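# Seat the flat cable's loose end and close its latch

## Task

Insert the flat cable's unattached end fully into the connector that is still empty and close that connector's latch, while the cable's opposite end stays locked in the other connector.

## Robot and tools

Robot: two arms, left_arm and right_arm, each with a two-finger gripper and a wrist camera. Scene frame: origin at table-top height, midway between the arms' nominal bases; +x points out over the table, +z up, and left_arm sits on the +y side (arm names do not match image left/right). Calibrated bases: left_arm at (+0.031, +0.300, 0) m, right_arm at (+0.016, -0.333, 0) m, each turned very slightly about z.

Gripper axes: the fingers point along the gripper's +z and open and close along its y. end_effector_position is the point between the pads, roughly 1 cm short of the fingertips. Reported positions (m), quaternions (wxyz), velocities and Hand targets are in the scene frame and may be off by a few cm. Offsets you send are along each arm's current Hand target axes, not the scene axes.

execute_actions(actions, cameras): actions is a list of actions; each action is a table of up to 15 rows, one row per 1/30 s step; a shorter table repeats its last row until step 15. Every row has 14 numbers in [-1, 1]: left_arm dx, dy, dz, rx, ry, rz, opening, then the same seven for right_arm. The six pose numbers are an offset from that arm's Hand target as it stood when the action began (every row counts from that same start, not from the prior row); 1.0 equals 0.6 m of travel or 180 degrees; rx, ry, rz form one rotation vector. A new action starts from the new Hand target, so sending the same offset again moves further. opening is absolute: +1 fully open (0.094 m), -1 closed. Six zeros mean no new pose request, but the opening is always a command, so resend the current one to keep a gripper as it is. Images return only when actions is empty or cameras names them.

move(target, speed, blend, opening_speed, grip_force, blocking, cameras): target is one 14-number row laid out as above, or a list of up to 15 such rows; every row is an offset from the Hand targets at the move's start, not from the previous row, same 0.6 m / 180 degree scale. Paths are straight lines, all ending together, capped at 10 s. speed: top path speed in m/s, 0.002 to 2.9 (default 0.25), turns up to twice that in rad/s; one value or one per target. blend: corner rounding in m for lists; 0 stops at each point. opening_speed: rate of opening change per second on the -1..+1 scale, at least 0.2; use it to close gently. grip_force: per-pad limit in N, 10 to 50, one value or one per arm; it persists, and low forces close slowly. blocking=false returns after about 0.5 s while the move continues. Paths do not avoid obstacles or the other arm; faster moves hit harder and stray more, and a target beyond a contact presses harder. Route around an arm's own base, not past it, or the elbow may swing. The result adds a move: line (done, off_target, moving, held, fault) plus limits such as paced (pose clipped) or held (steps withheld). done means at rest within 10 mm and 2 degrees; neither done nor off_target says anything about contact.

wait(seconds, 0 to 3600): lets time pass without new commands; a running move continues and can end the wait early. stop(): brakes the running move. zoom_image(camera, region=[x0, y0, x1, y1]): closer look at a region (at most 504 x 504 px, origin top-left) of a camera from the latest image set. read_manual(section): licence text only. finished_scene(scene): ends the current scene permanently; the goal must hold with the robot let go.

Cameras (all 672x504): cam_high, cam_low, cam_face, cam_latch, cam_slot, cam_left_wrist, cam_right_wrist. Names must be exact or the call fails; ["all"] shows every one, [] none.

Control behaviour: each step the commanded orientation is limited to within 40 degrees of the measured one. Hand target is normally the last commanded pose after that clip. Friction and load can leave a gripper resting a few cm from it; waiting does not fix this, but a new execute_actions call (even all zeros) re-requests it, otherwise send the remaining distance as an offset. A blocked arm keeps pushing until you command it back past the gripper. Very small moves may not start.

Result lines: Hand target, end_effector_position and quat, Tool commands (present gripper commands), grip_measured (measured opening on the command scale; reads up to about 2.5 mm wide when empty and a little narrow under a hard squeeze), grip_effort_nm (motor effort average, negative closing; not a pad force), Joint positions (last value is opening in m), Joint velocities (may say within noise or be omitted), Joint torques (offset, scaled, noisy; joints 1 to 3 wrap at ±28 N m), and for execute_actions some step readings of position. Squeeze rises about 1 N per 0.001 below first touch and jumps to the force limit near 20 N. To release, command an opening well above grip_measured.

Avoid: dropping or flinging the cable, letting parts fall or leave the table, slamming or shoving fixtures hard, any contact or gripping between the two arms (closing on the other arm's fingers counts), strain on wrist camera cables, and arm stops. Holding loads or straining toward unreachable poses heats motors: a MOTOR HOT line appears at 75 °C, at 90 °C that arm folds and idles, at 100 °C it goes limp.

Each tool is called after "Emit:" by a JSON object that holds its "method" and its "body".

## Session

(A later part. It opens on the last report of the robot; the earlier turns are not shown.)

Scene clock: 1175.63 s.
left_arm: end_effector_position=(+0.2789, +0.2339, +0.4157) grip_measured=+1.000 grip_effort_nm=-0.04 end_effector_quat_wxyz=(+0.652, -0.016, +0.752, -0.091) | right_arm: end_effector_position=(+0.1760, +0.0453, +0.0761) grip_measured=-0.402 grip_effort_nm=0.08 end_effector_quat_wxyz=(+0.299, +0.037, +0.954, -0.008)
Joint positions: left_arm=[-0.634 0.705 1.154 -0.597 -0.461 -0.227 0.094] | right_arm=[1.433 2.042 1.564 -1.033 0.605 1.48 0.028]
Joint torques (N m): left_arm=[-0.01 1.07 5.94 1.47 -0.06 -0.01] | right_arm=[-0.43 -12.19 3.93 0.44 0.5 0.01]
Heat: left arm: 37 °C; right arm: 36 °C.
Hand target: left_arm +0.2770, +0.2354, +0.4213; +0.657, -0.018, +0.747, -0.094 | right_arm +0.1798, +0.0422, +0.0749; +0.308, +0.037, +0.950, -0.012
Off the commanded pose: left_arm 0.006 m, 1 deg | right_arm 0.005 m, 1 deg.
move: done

Down 15 mm (to ~.061).

Emit:
{"method": "move", "body": {"target": [0,0,0,0,0,0,1,0.0147,0,0.0202,0,0,0,-0.4], "speed": 0.03, "cameras": ["cam_slot","cam_latch"]}}

Emit:
{"method": "zoom_image", "body": {"camera": "cam_slot", "region": [340, 190, 490, 310]}}

Scene clock: 1179.10 s.
left_arm: end_effector_position=(+0.2789, +0.2339, +0.4157) grip_measured=+1.000 grip_effort_nm=-0.03 end_effector_quat_wxyz=(+0.652, -0.016, +0.752, -0.091) | right_arm: end_effector_position=(+0.1761, +0.0463, +0.0670) grip_measured=-0.402 grip_effort_nm=0.08 end_effector_quat_wxyz=(+0.300, +0.039, +0.953, +0.000)
Joint positions: left_arm=[-0.634 0.705 1.154 -0.597 -0.461 -0.227 0.094] | right_arm=[1.433 2.042 1.526 -0.98 0.605 1.48 0.028]
Joint torques (N m): left_arm=[-0.08 1.02 5.97 1.46 -0.05 -0.02] | right_arm=[-0.2 -10.85 3.96 0.48 0.46 -0.02]
Heat: left arm: 37 °C; right arm: 36 °C.
Hand target: left_arm +0.2770, +0.2354, +0.4213; +0.657, -0.018, +0.747, -0.094 | right_arm +0.1798, +0.0423, +0.0600; +0.308, +0.037, +0.950, -0.011
Off the commanded pose: left_arm 0.006 m, 1 deg | right_arm 0.009 m, 2 deg.
move: done
Images, in order (width x height): cam_latch 672x504, cam_slot 672x504.

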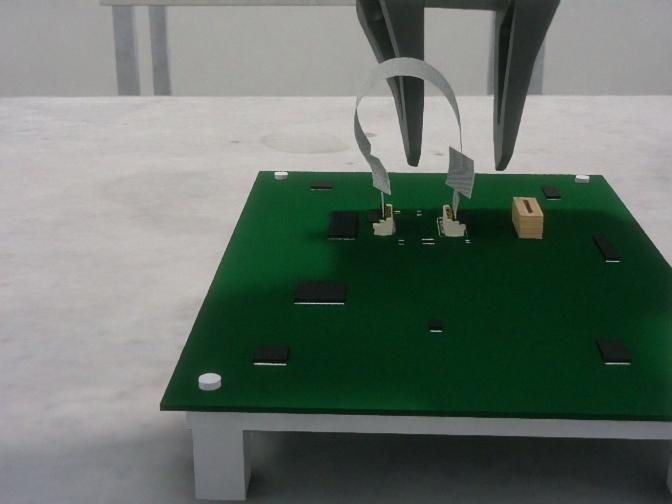

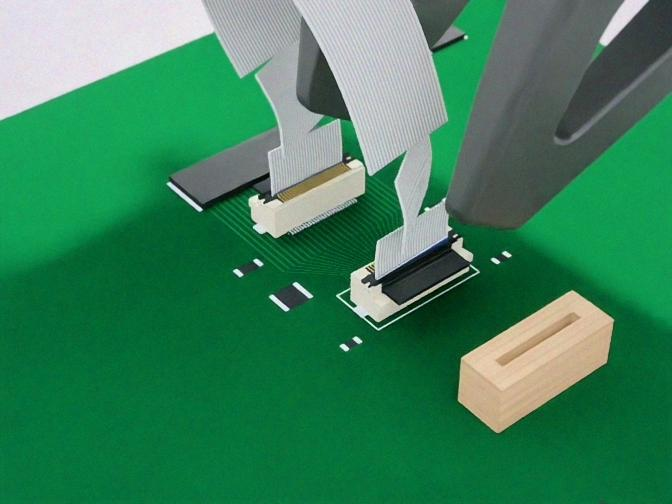

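Scaled by 3.360.

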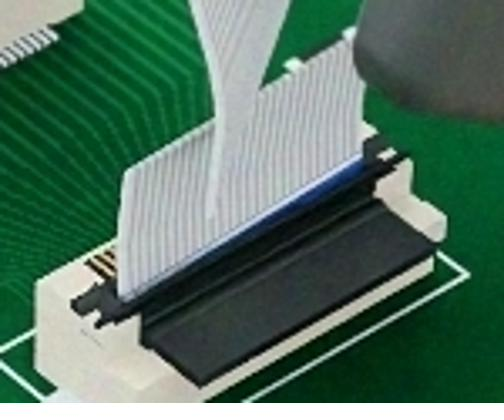

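Emit:
{"method": "move", "body": {"target": [[0,0,0,0,0,0,1,0.006,-0.001,0.008,0,0,0,-0.4],[0,0,0,0,0,0,1,0.006,-0.001,0.008,0,0,0,-1]], "speed": 0.03, "cameras": ["cam_slot","cam_latch"]}}

Emit:
{"method": "zoom_image", "body": {"camera": "cam_slot", "region": [340, 190, 490, 310]}}

Scene clock: 1182.27 s.
left_arm: end_effector_position=(+0.2789, +0.2339, +0.4157) grip_measured=+1.000 grip_effort_nm=-0.03 end_effector_quat_wxyz=(+0.652, -0.016, +0.752, -0.091) | right_arm: end_effector_position=(+0.1762, +0.0476, +0.0628) grip_measured=-0.978 grip_effort_nm=-0.90 end_effector_quat_wxyz=(+0.300, +0.041, +0.953, +0.005)
Joint positions: left_arm=[-0.634 0.705 1.154 -0.597 -0.461 -0.227 0.094] | right_arm=[1.433 2.042 1.508 -0.95 0.603 1.48 0.001]
Joint torques (N m): left_arm=[-0.02 1.06 5.91 1.47 -0.06 -0.02] | right_arm=[-0.23 -10.52 3.96 0.44 0.49 -0.01]
Heat: left arm: 37 °C; right arm: 35 °C.
Hand target: left_arm +0.2770, +0.2354, +0.4213; +0.657, -0.018, +0.747, -0.094 | right_arm +0.1796, +0.0417, +0.0540; +0.308, +0.037, +0.950, -0.011
Off the commanded pose: left_arm 0.006 m, 1 deg | right_arm 0.011 m, 2 deg.
move: off_target (right_arm)
Images, in order (width x height): cam_latch 672x504, cam_slot 672x504.

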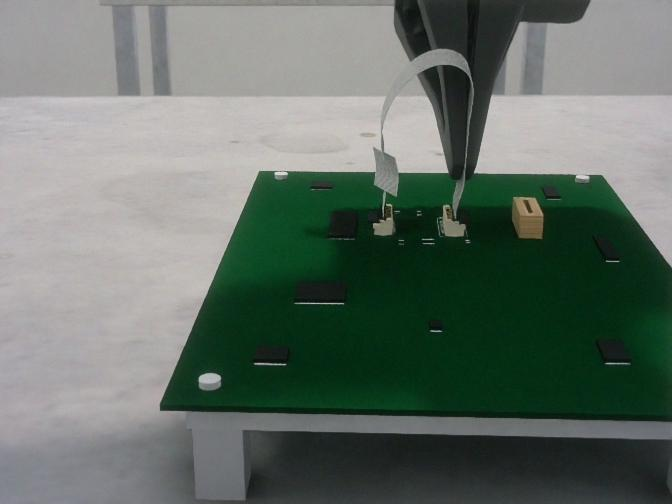

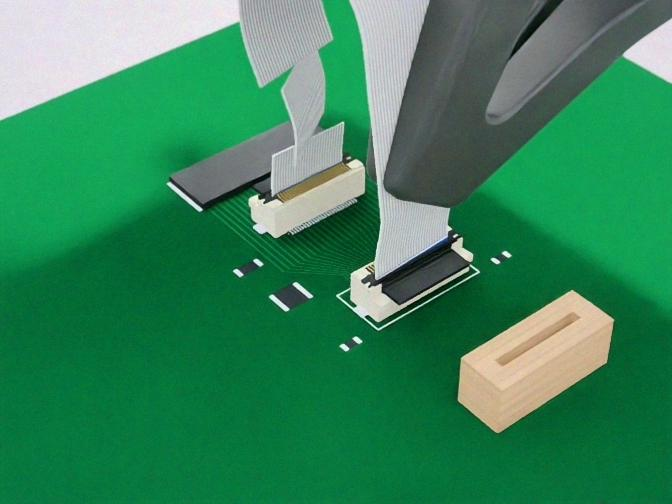

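Scaled by 3.360.

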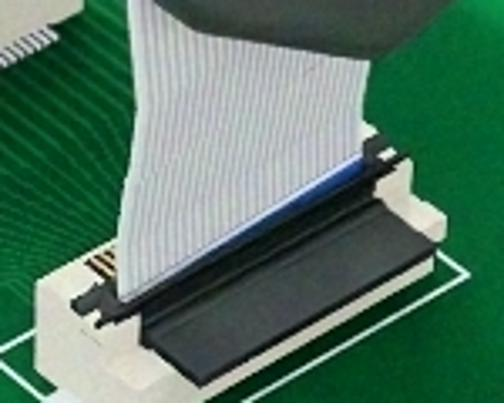

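Great grip. Push down.

Emit:
{"method": "move", "body": {"target": [0,0,0,0,0,0,1,0.022,-0.006,0.0285,0,0,0,-1], "speed": 0.02, "cameras": ["cam_slot","cam_latch"]}}

Emit:
{"method": "zoom_image", "body": {"camera": "cam_slot", "region": [340, 190, 490, 310]}}

Scene clock: 1185.47 s.
left_arm: end_effector_position=(+0.2789, +0.2339, +0.4157) grip_measured=+1.000 grip_effort_nm=-0.04 end_effector_quat_wxyz=(+0.652, -0.016, +0.752, -0.091) | right_arm: end_effector_position=(+0.1756, +0.0515, +0.0579) grip_measured=-0.981 grip_effort_nm=-1.06 end_effector_quat_wxyz=(+0.318, +0.038, +0.947, +0.018)
Joint positions: left_arm=[-0.634 0.705 1.154 -0.597 -0.461 -0.227 0.094] | right_arm=[1.449 2.042 1.47 -0.886 0.64 1.48 0.001]
Joint torques (N m): left_arm=[0.01 1.02 5.96 1.46 -0.07 -0.03] | right_arm=[-1.69 -9.07 2.13 0.67 0.14 0.04]
Heat: left arm: 37 °C; right arm: 35 °C.
Hand target: left_arm +0.2770, +0.2354, +0.4213; +0.657, -0.018, +0.747, -0.094 | right_arm +0.1789, +0.0381, +0.0324; +0.308, +0.037, +0.950, -0.012
Off the commanded pose: left_arm 0.006 m, 1 deg | right_arm 0.029 m, 4 deg.
move: off_target (right_arm)
Images, in order (width x height): cam_latch 672x504, cam_slot 672x504.

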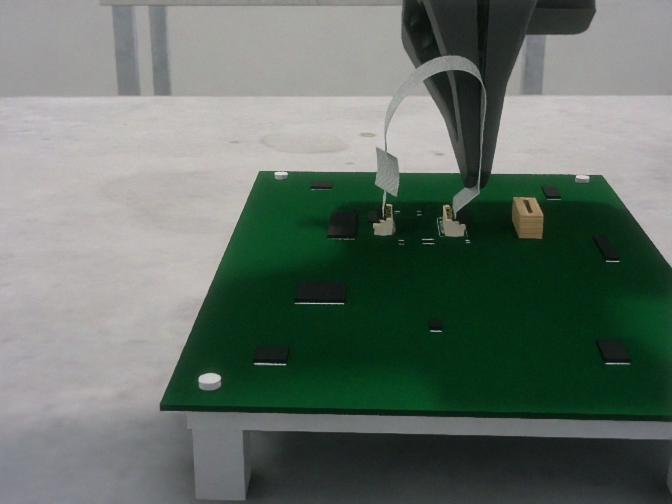

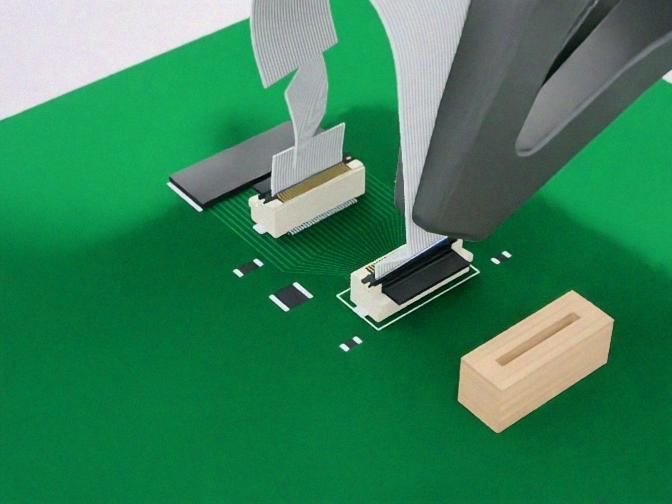

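Scaled by 3.360.

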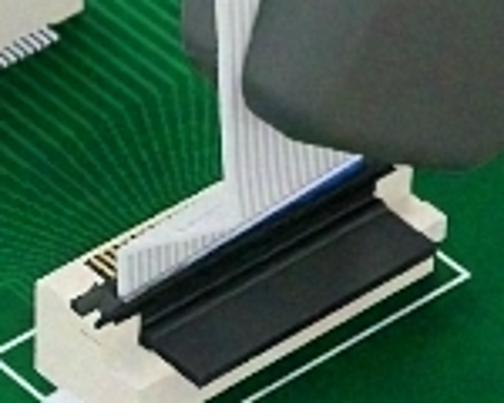

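Emit:
{"method": "move", "body": {"target": [[0,0,0,0,0,0,1,-0.02,0.005,-0.028,0,0,0,-1],[0,0,0,0,0,0,1,-0.02,0.005,-0.028,0,0,0,-0.6],[0,0,0,0,0,0,1,-0.018,0.002,-0.0255,0,0,0,-1]], "speed": 0.02, "cameras": ["cam_slot","cam_latch"]}}

Emit:
{"method": "zoom_image", "body": {"camera": "cam_slot", "region": [340, 190, 490, 310]}}

Scene clock: 1191.10 s.
left_arm: end_effector_position=(+0.2789, +0.2339, +0.4157) grip_measured=+1.000 grip_effort_nm=-0.03 end_effector_quat_wxyz=(+0.652, -0.016, +0.752, -0.091) | right_arm: end_effector_position=(+0.1755, +0.0458, +0.0560) grip_measured=-0.979 grip_effort_nm=-0.95 end_effector_quat_wxyz=(+0.304, +0.038, +0.952, +0.003)
Joint positions: left_arm=[-0.634 0.705 1.154 -0.597 -0.461 -0.227 0.094] | right_arm=[1.438 2.046 1.482 -0.924 0.614 1.48 0.001]
Joint torques (N m): left_arm=[-0.06 1.07 5.93 1.47 -0.06 -0.02] | right_arm=[-0.61 -11.21 4.22 0.28 0.37 0.04]
Heat: left arm: 37 °C; right arm: 35 °C.
Hand target: left_arm +0.2770, +0.2354, +0.4213; +0.657, -0.018, +0.747, -0.094 | right_arm +0.1786, +0.0393, +0.0511; +0.308, +0.037, +0.950, -0.012
Off the commanded pose: left_arm 0.006 m, 1 deg | right_arm 0.009 m, 2 deg.
move: done; target 2's new opening was sent with right_arm's hand 0.012 m and 3 deg from that target
Images, in order (width x height): cam_latch 672x504, cam_slot 672x504.

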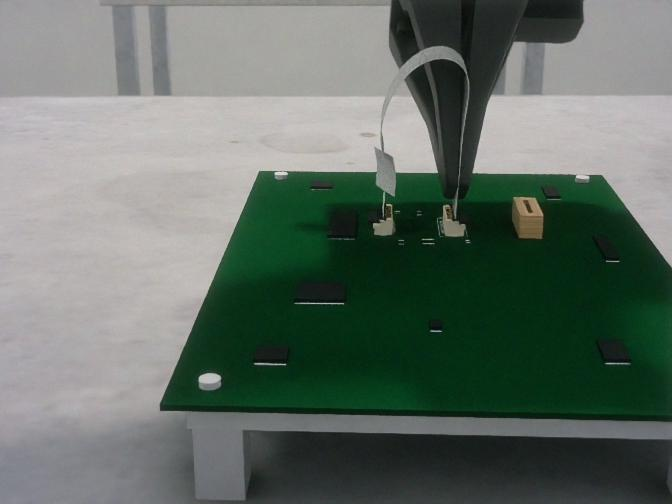

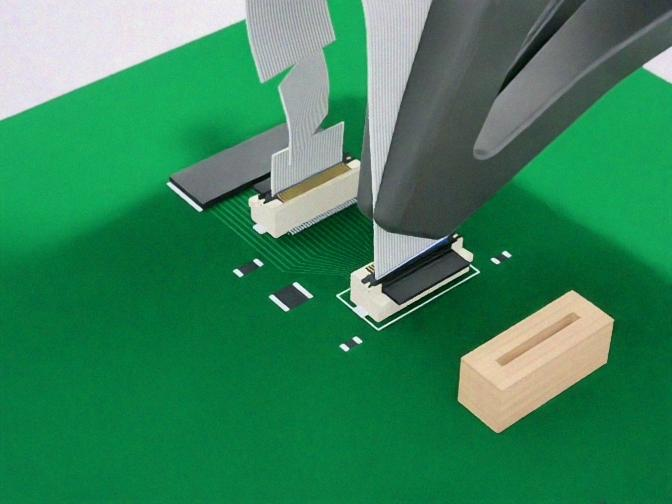

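Scaled by 3.360.

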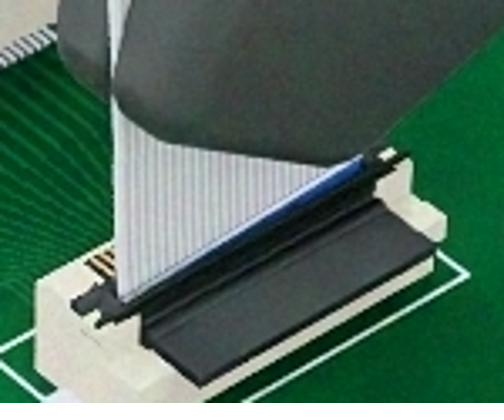

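Now low grip directly above. Push.

Emit:
{"method": "move", "body": {"target": [0,0,0,0,0,0,1,0.028,-0.002,0.033,0,0,0,-1], "speed": 0.02, "cameras": ["cam_slot","cam_latch"]}}

Emit:
{"method": "zoom_image", "body": {"camera": "cam_slot", "region": [340, 190, 490, 310]}}

Scene clock: 1195.03 s.
left_arm: end_effector_position=(+0.2789, +0.2339, +0.4157) grip_measured=+1.000 grip_effort_nm=-0.03 end_effector_quat_wxyz=(+0.652, -0.016, +0.752, -0.091) | right_arm: end_effector_position=(+0.1753, +0.0455, +0.0535) grip_measured=-0.981 grip_effort_nm=-1.06 end_effector_quat_wxyz=(+0.323, +0.033, +0.946, +0.005)
Joint positions: left_arm=[-0.634 0.705 1.154 -0.597 -0.461 -0.227 0.094] | right_arm=[1.452 2.046 1.454 -0.892 0.653 1.481 0.001]
Joint torques (N m): left_arm=[-0.01 1.05 5.93 1.46 -0.07 0] | right_arm=[-1.4 -8.34 2.06 0.89 0.06 0.11]
Heat: left arm: 37 °C; right arm: 35 °C.
Hand target: left_arm +0.2770, +0.2354, +0.4213; +0.657, -0.018, +0.747, -0.094 | right_arm +0.1766, +0.0384, +0.0252; +0.308, +0.037, +0.950, -0.011
Off the commanded pose: left_arm 0.006 m, 1 deg | right_arm 0.029 m, 3 deg.
move: off_target (right_arm)
Images, in order (width x height): cam_latch 672x504, cam_slot 672x504.

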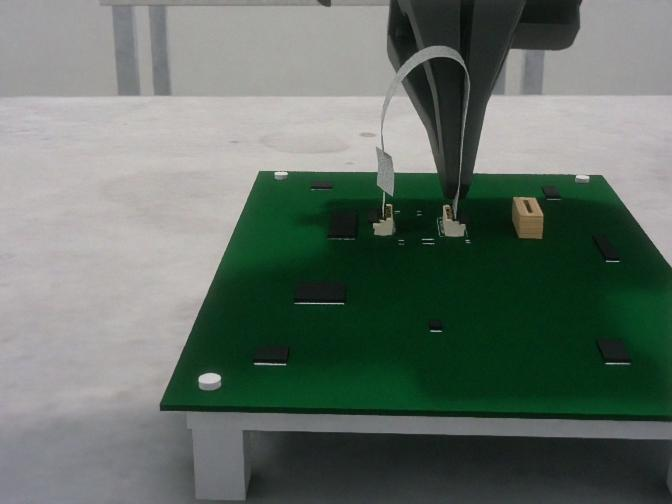

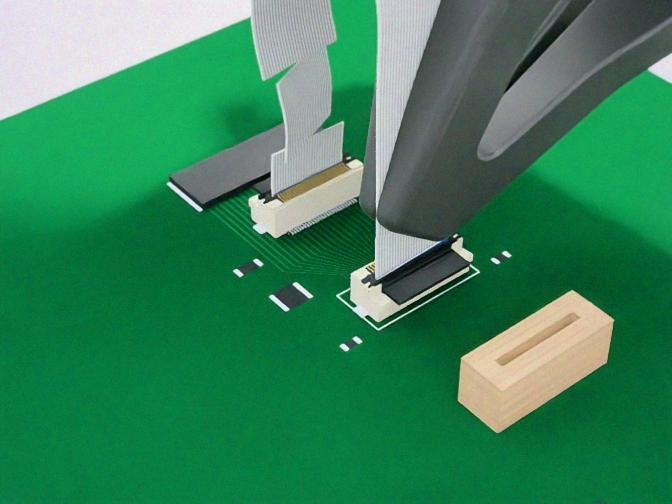

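Scaled by 3.360.

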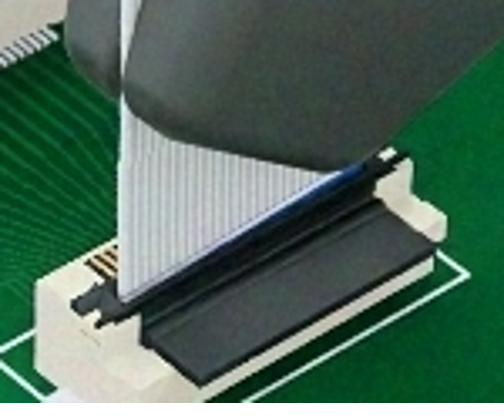

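It's moving in. Push more.

Emit:
{"method": "move", "body": {"target": [0,0,0,0,0,0,1,0.024,0,0.024,0,0,0,-1], "speed": 0.02, "cameras": ["cam_slot","cam_latch"]}}

Emit:
{"method": "zoom_image", "body": {"camera": "cam_slot", "region": [340, 190, 490, 310]}}

Scene clock: 1199.30 s.
left_arm: end_effector_position=(+0.2789, +0.2339, +0.4157) grip_measured=+1.000 grip_effort_nm=-0.03 end_effector_quat_wxyz=(+0.652, -0.016, +0.752, -0.091) | right_arm: end_effector_position=(+0.1743, +0.0453, +0.0519) grip_measured=-0.981 grip_effort_nm=-1.06 end_effector_quat_wxyz=(+0.343, +0.033, +0.939, +0.010)
Joint positions: left_arm=[-0.634 0.705 1.154 -0.597 -0.461 -0.227 0.094] | right_arm=[1.47 2.046 1.426 -0.861 0.697 1.496 0.001]
Joint torques (N m): left_arm=[-0.03 1.05 5.94 1.46 -0.07 -0.01] | right_arm=[-2.32 -5.74 1.35 1.12 -0.34 0.12]
Heat: left arm: 37 °C; right arm: 35 °C.
Hand target: left_arm +0.2770, +0.2354, +0.4213; +0.657, -0.018, +0.747, -0.094 | right_arm +0.1733, +0.0386, +0.0051; +0.308, +0.037, +0.950, -0.012
Off the commanded pose: left_arm 0.006 m, 1 deg | right_arm 0.047 m, 5 deg.
move: off_target (right_arm)
Images, in order (width x height): cam_latch 672x504, cam_slot 672x504.

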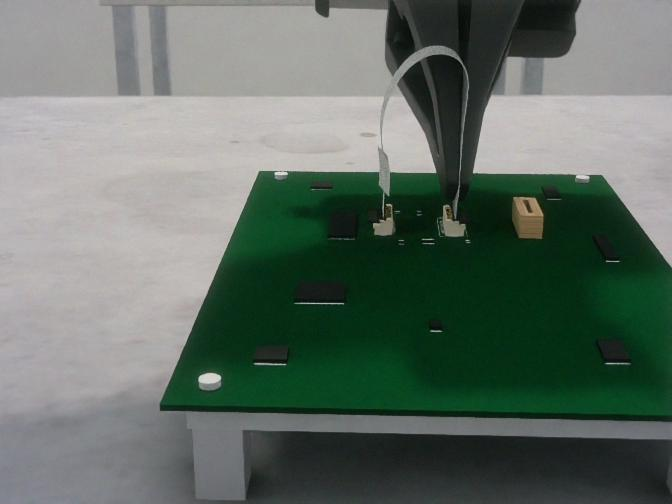

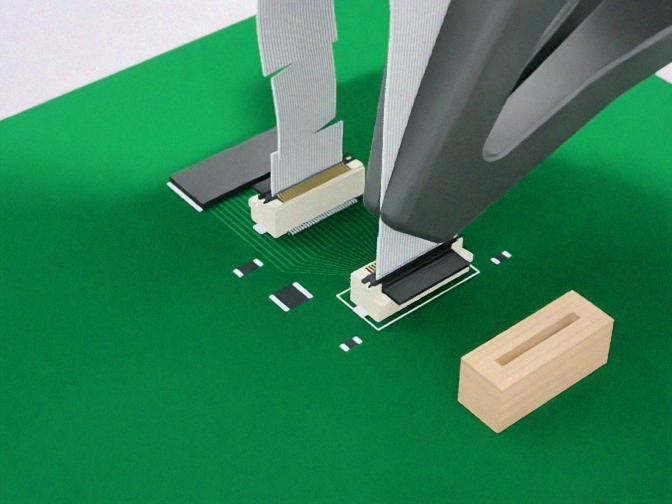

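Scaled by 3.360.

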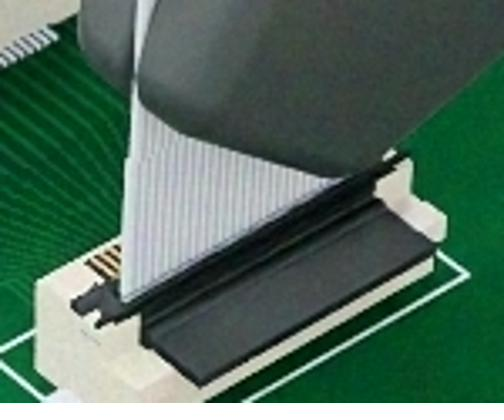

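Emit:
{"method": "move", "body": {"target": [[0,0,0,0,0,0,1,-0.044,0.008,-0.056,0,0,0,-1],[0,0,0,0,0,0,1,-0.044,0.008,-0.056,0,0,0,-0.3],[0,0,0,0,0,0,1,-0.09,0.018,-0.12,0,0,0,-0.3]], "speed": 0.03, "cameras": ["cam_slot","cam_latch"]}}

Emit:
{"method": "zoom_image", "body": {"camera": "cam_slot", "region": [340, 190, 490, 310]}}

Scene clock: 1206.50 s.
left_arm: end_effector_position=(+0.2789, +0.2339, +0.4157) grip_measured=+1.000 grip_effort_nm=-0.03 end_effector_quat_wxyz=(+0.652, -0.016, +0.752, -0.091) | right_arm: end_effector_position=(+0.1700, +0.0442, +0.0821) grip_measured=-0.302 grip_effort_nm=0.09 end_effector_quat_wxyz=(+0.301, +0.031, +0.953, -0.022)
Joint positions: left_arm=[-0.634 0.705 1.154 -0.597 -0.461 -0.227 0.094] | right_arm=[1.451 2.058 1.609 -1.104 0.614 1.499 0.033]
Joint torques (N m): left_arm=[-0.05 1.03 5.94 1.47 -0.07 -0.02] | right_arm=[-0.76 -13.01 7.41 0.12 0.41 -0.03]
Heat: left arm: 37 °C; right arm: 35 °C.
Hand target: left_arm +0.2770, +0.2354, +0.4213; +0.657, -0.018, +0.747, -0.094 | right_arm +0.1756, +0.0492, +0.0951; +0.308, +0.037, +0.951, -0.012
Off the commanded pose: left_arm 0.006 m, 1 deg | right_arm 0.015 m, 2 deg.
move: off_target (right_arm); target 2's new opening was sent with right_arm's hand 0.008 m and 3 deg from that target
Images, in order (width x height): cam_latch 672x504, cam_slot 672x504.

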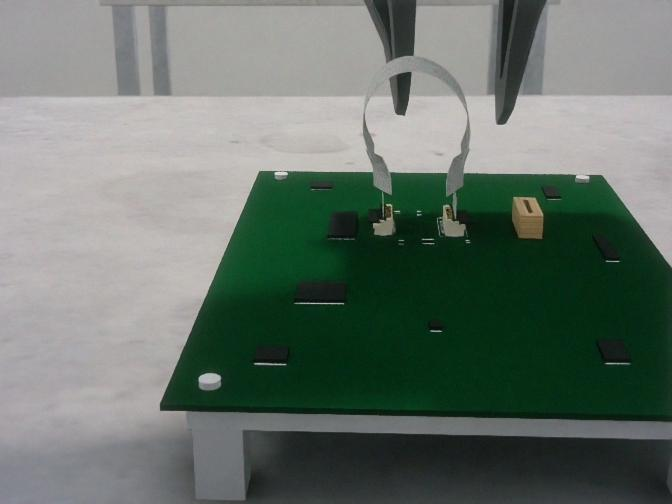

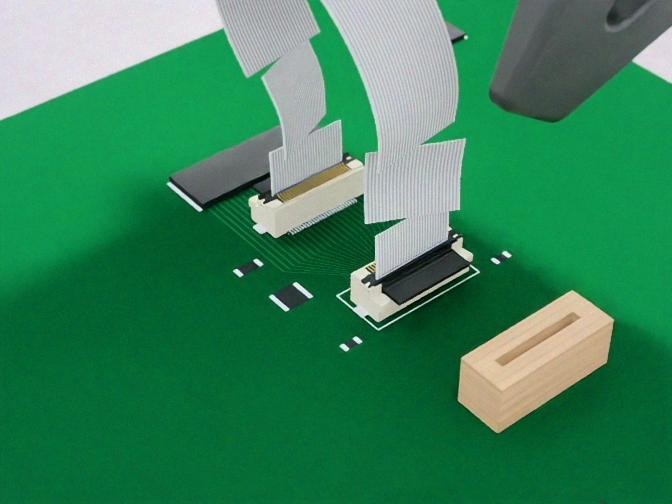

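Scaled by 3.360.

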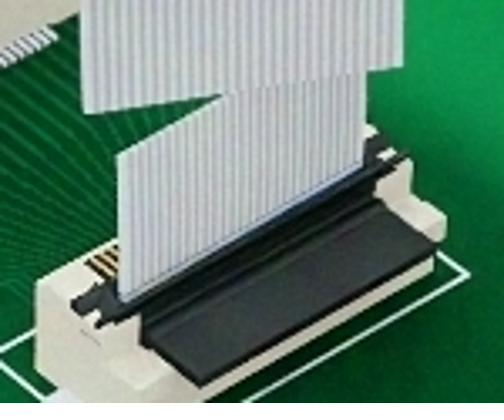

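Emit:
{"method": "move", "body": {"target": [0,0,0,0,0,0,1,0,0,-0.2,0,0,0,0], "speed": 0.12, "cameras": ["cam_slot","cam_latch"]}}

Emit:
{"method": "zoom_image", "body": {"camera": "cam_slot", "region": [340, 190, 490, 310]}}

Scene clock: 1210.33 s.
left_arm: end_effector_position=(+0.2789, +0.2339, +0.4157) grip_measured=+1.000 grip_effort_nm=-0.04 end_effector_quat_wxyz=(+0.652, -0.016, +0.752, -0.091) | right_arm: end_effector_position=(+0.1052, +0.0520, +0.1771) grip_measured=-0.002 grip_effort_nm=0.08 end_effector_quat_wxyz=(+0.302, +0.021, +0.953, -0.003)
Joint positions: left_arm=[-0.634 0.705 1.154 -0.597 -0.461 -0.227 0.094] | right_arm=[1.618 2.058 1.987 -1.549 0.613 1.666 0.047]
Joint torques (N m): left_arm=[-0.03 1.06 5.93 1.46 -0.07 -0.01] | right_arm=[0.5 -13.59 7.41 0 0.42 0.16]
Heat: left arm: 37 °C; right arm: 36 °C.
Hand target: left_arm +0.2770, +0.2354, +0.4213; +0.657, -0.018, +0.747, -0.094 | right_arm +0.1054, +0.0545, +0.1922; +0.308, +0.037, +0.950, -0.012
Off the commanded pose: left_arm 0.006 m, 1 deg | right_arm 0.015 m, 2 deg.
joint sent to its limit (right arm) — joint 4 (wrist pitch), lower limit. The joint targets are off in orientation, not in position.
move: off_target (right_arm)
Images, in order (width x height): cam_latch 672x504, cam_slot 672x504.

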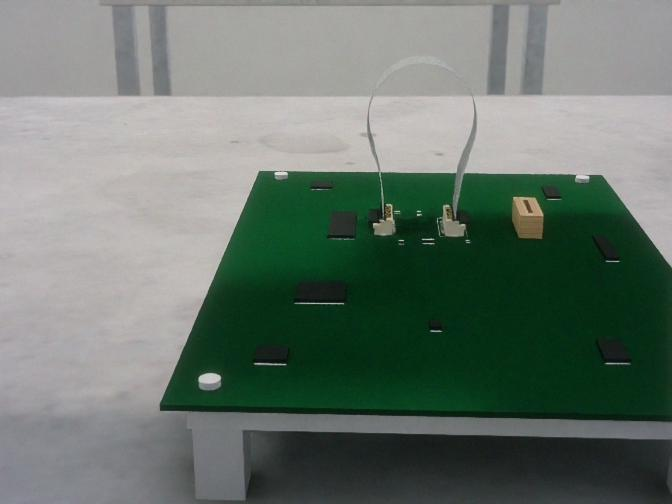

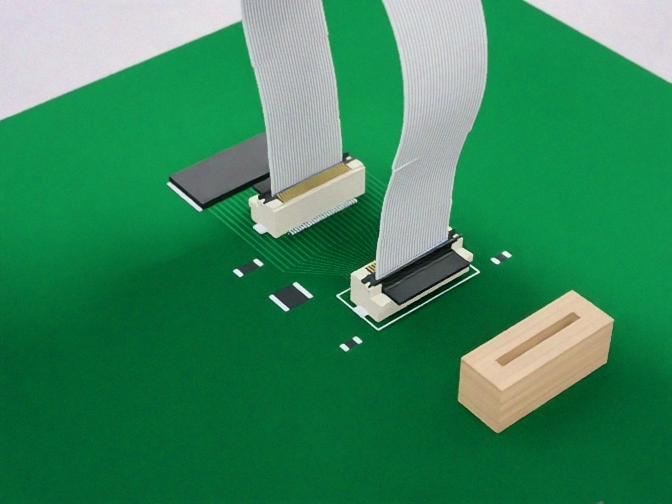

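Scaled by 3.360.

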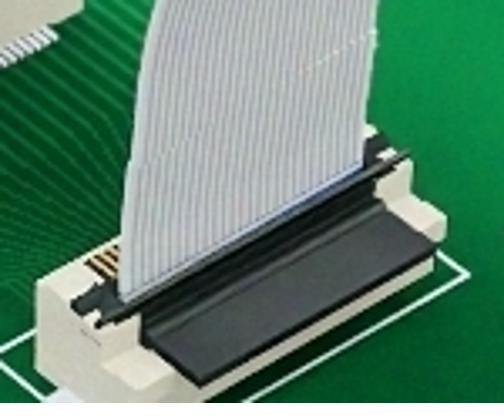

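Perfect.

Emit:
{"method": "finished_scene", "body": {"scene": 1}}

The scene is finished: the task was done.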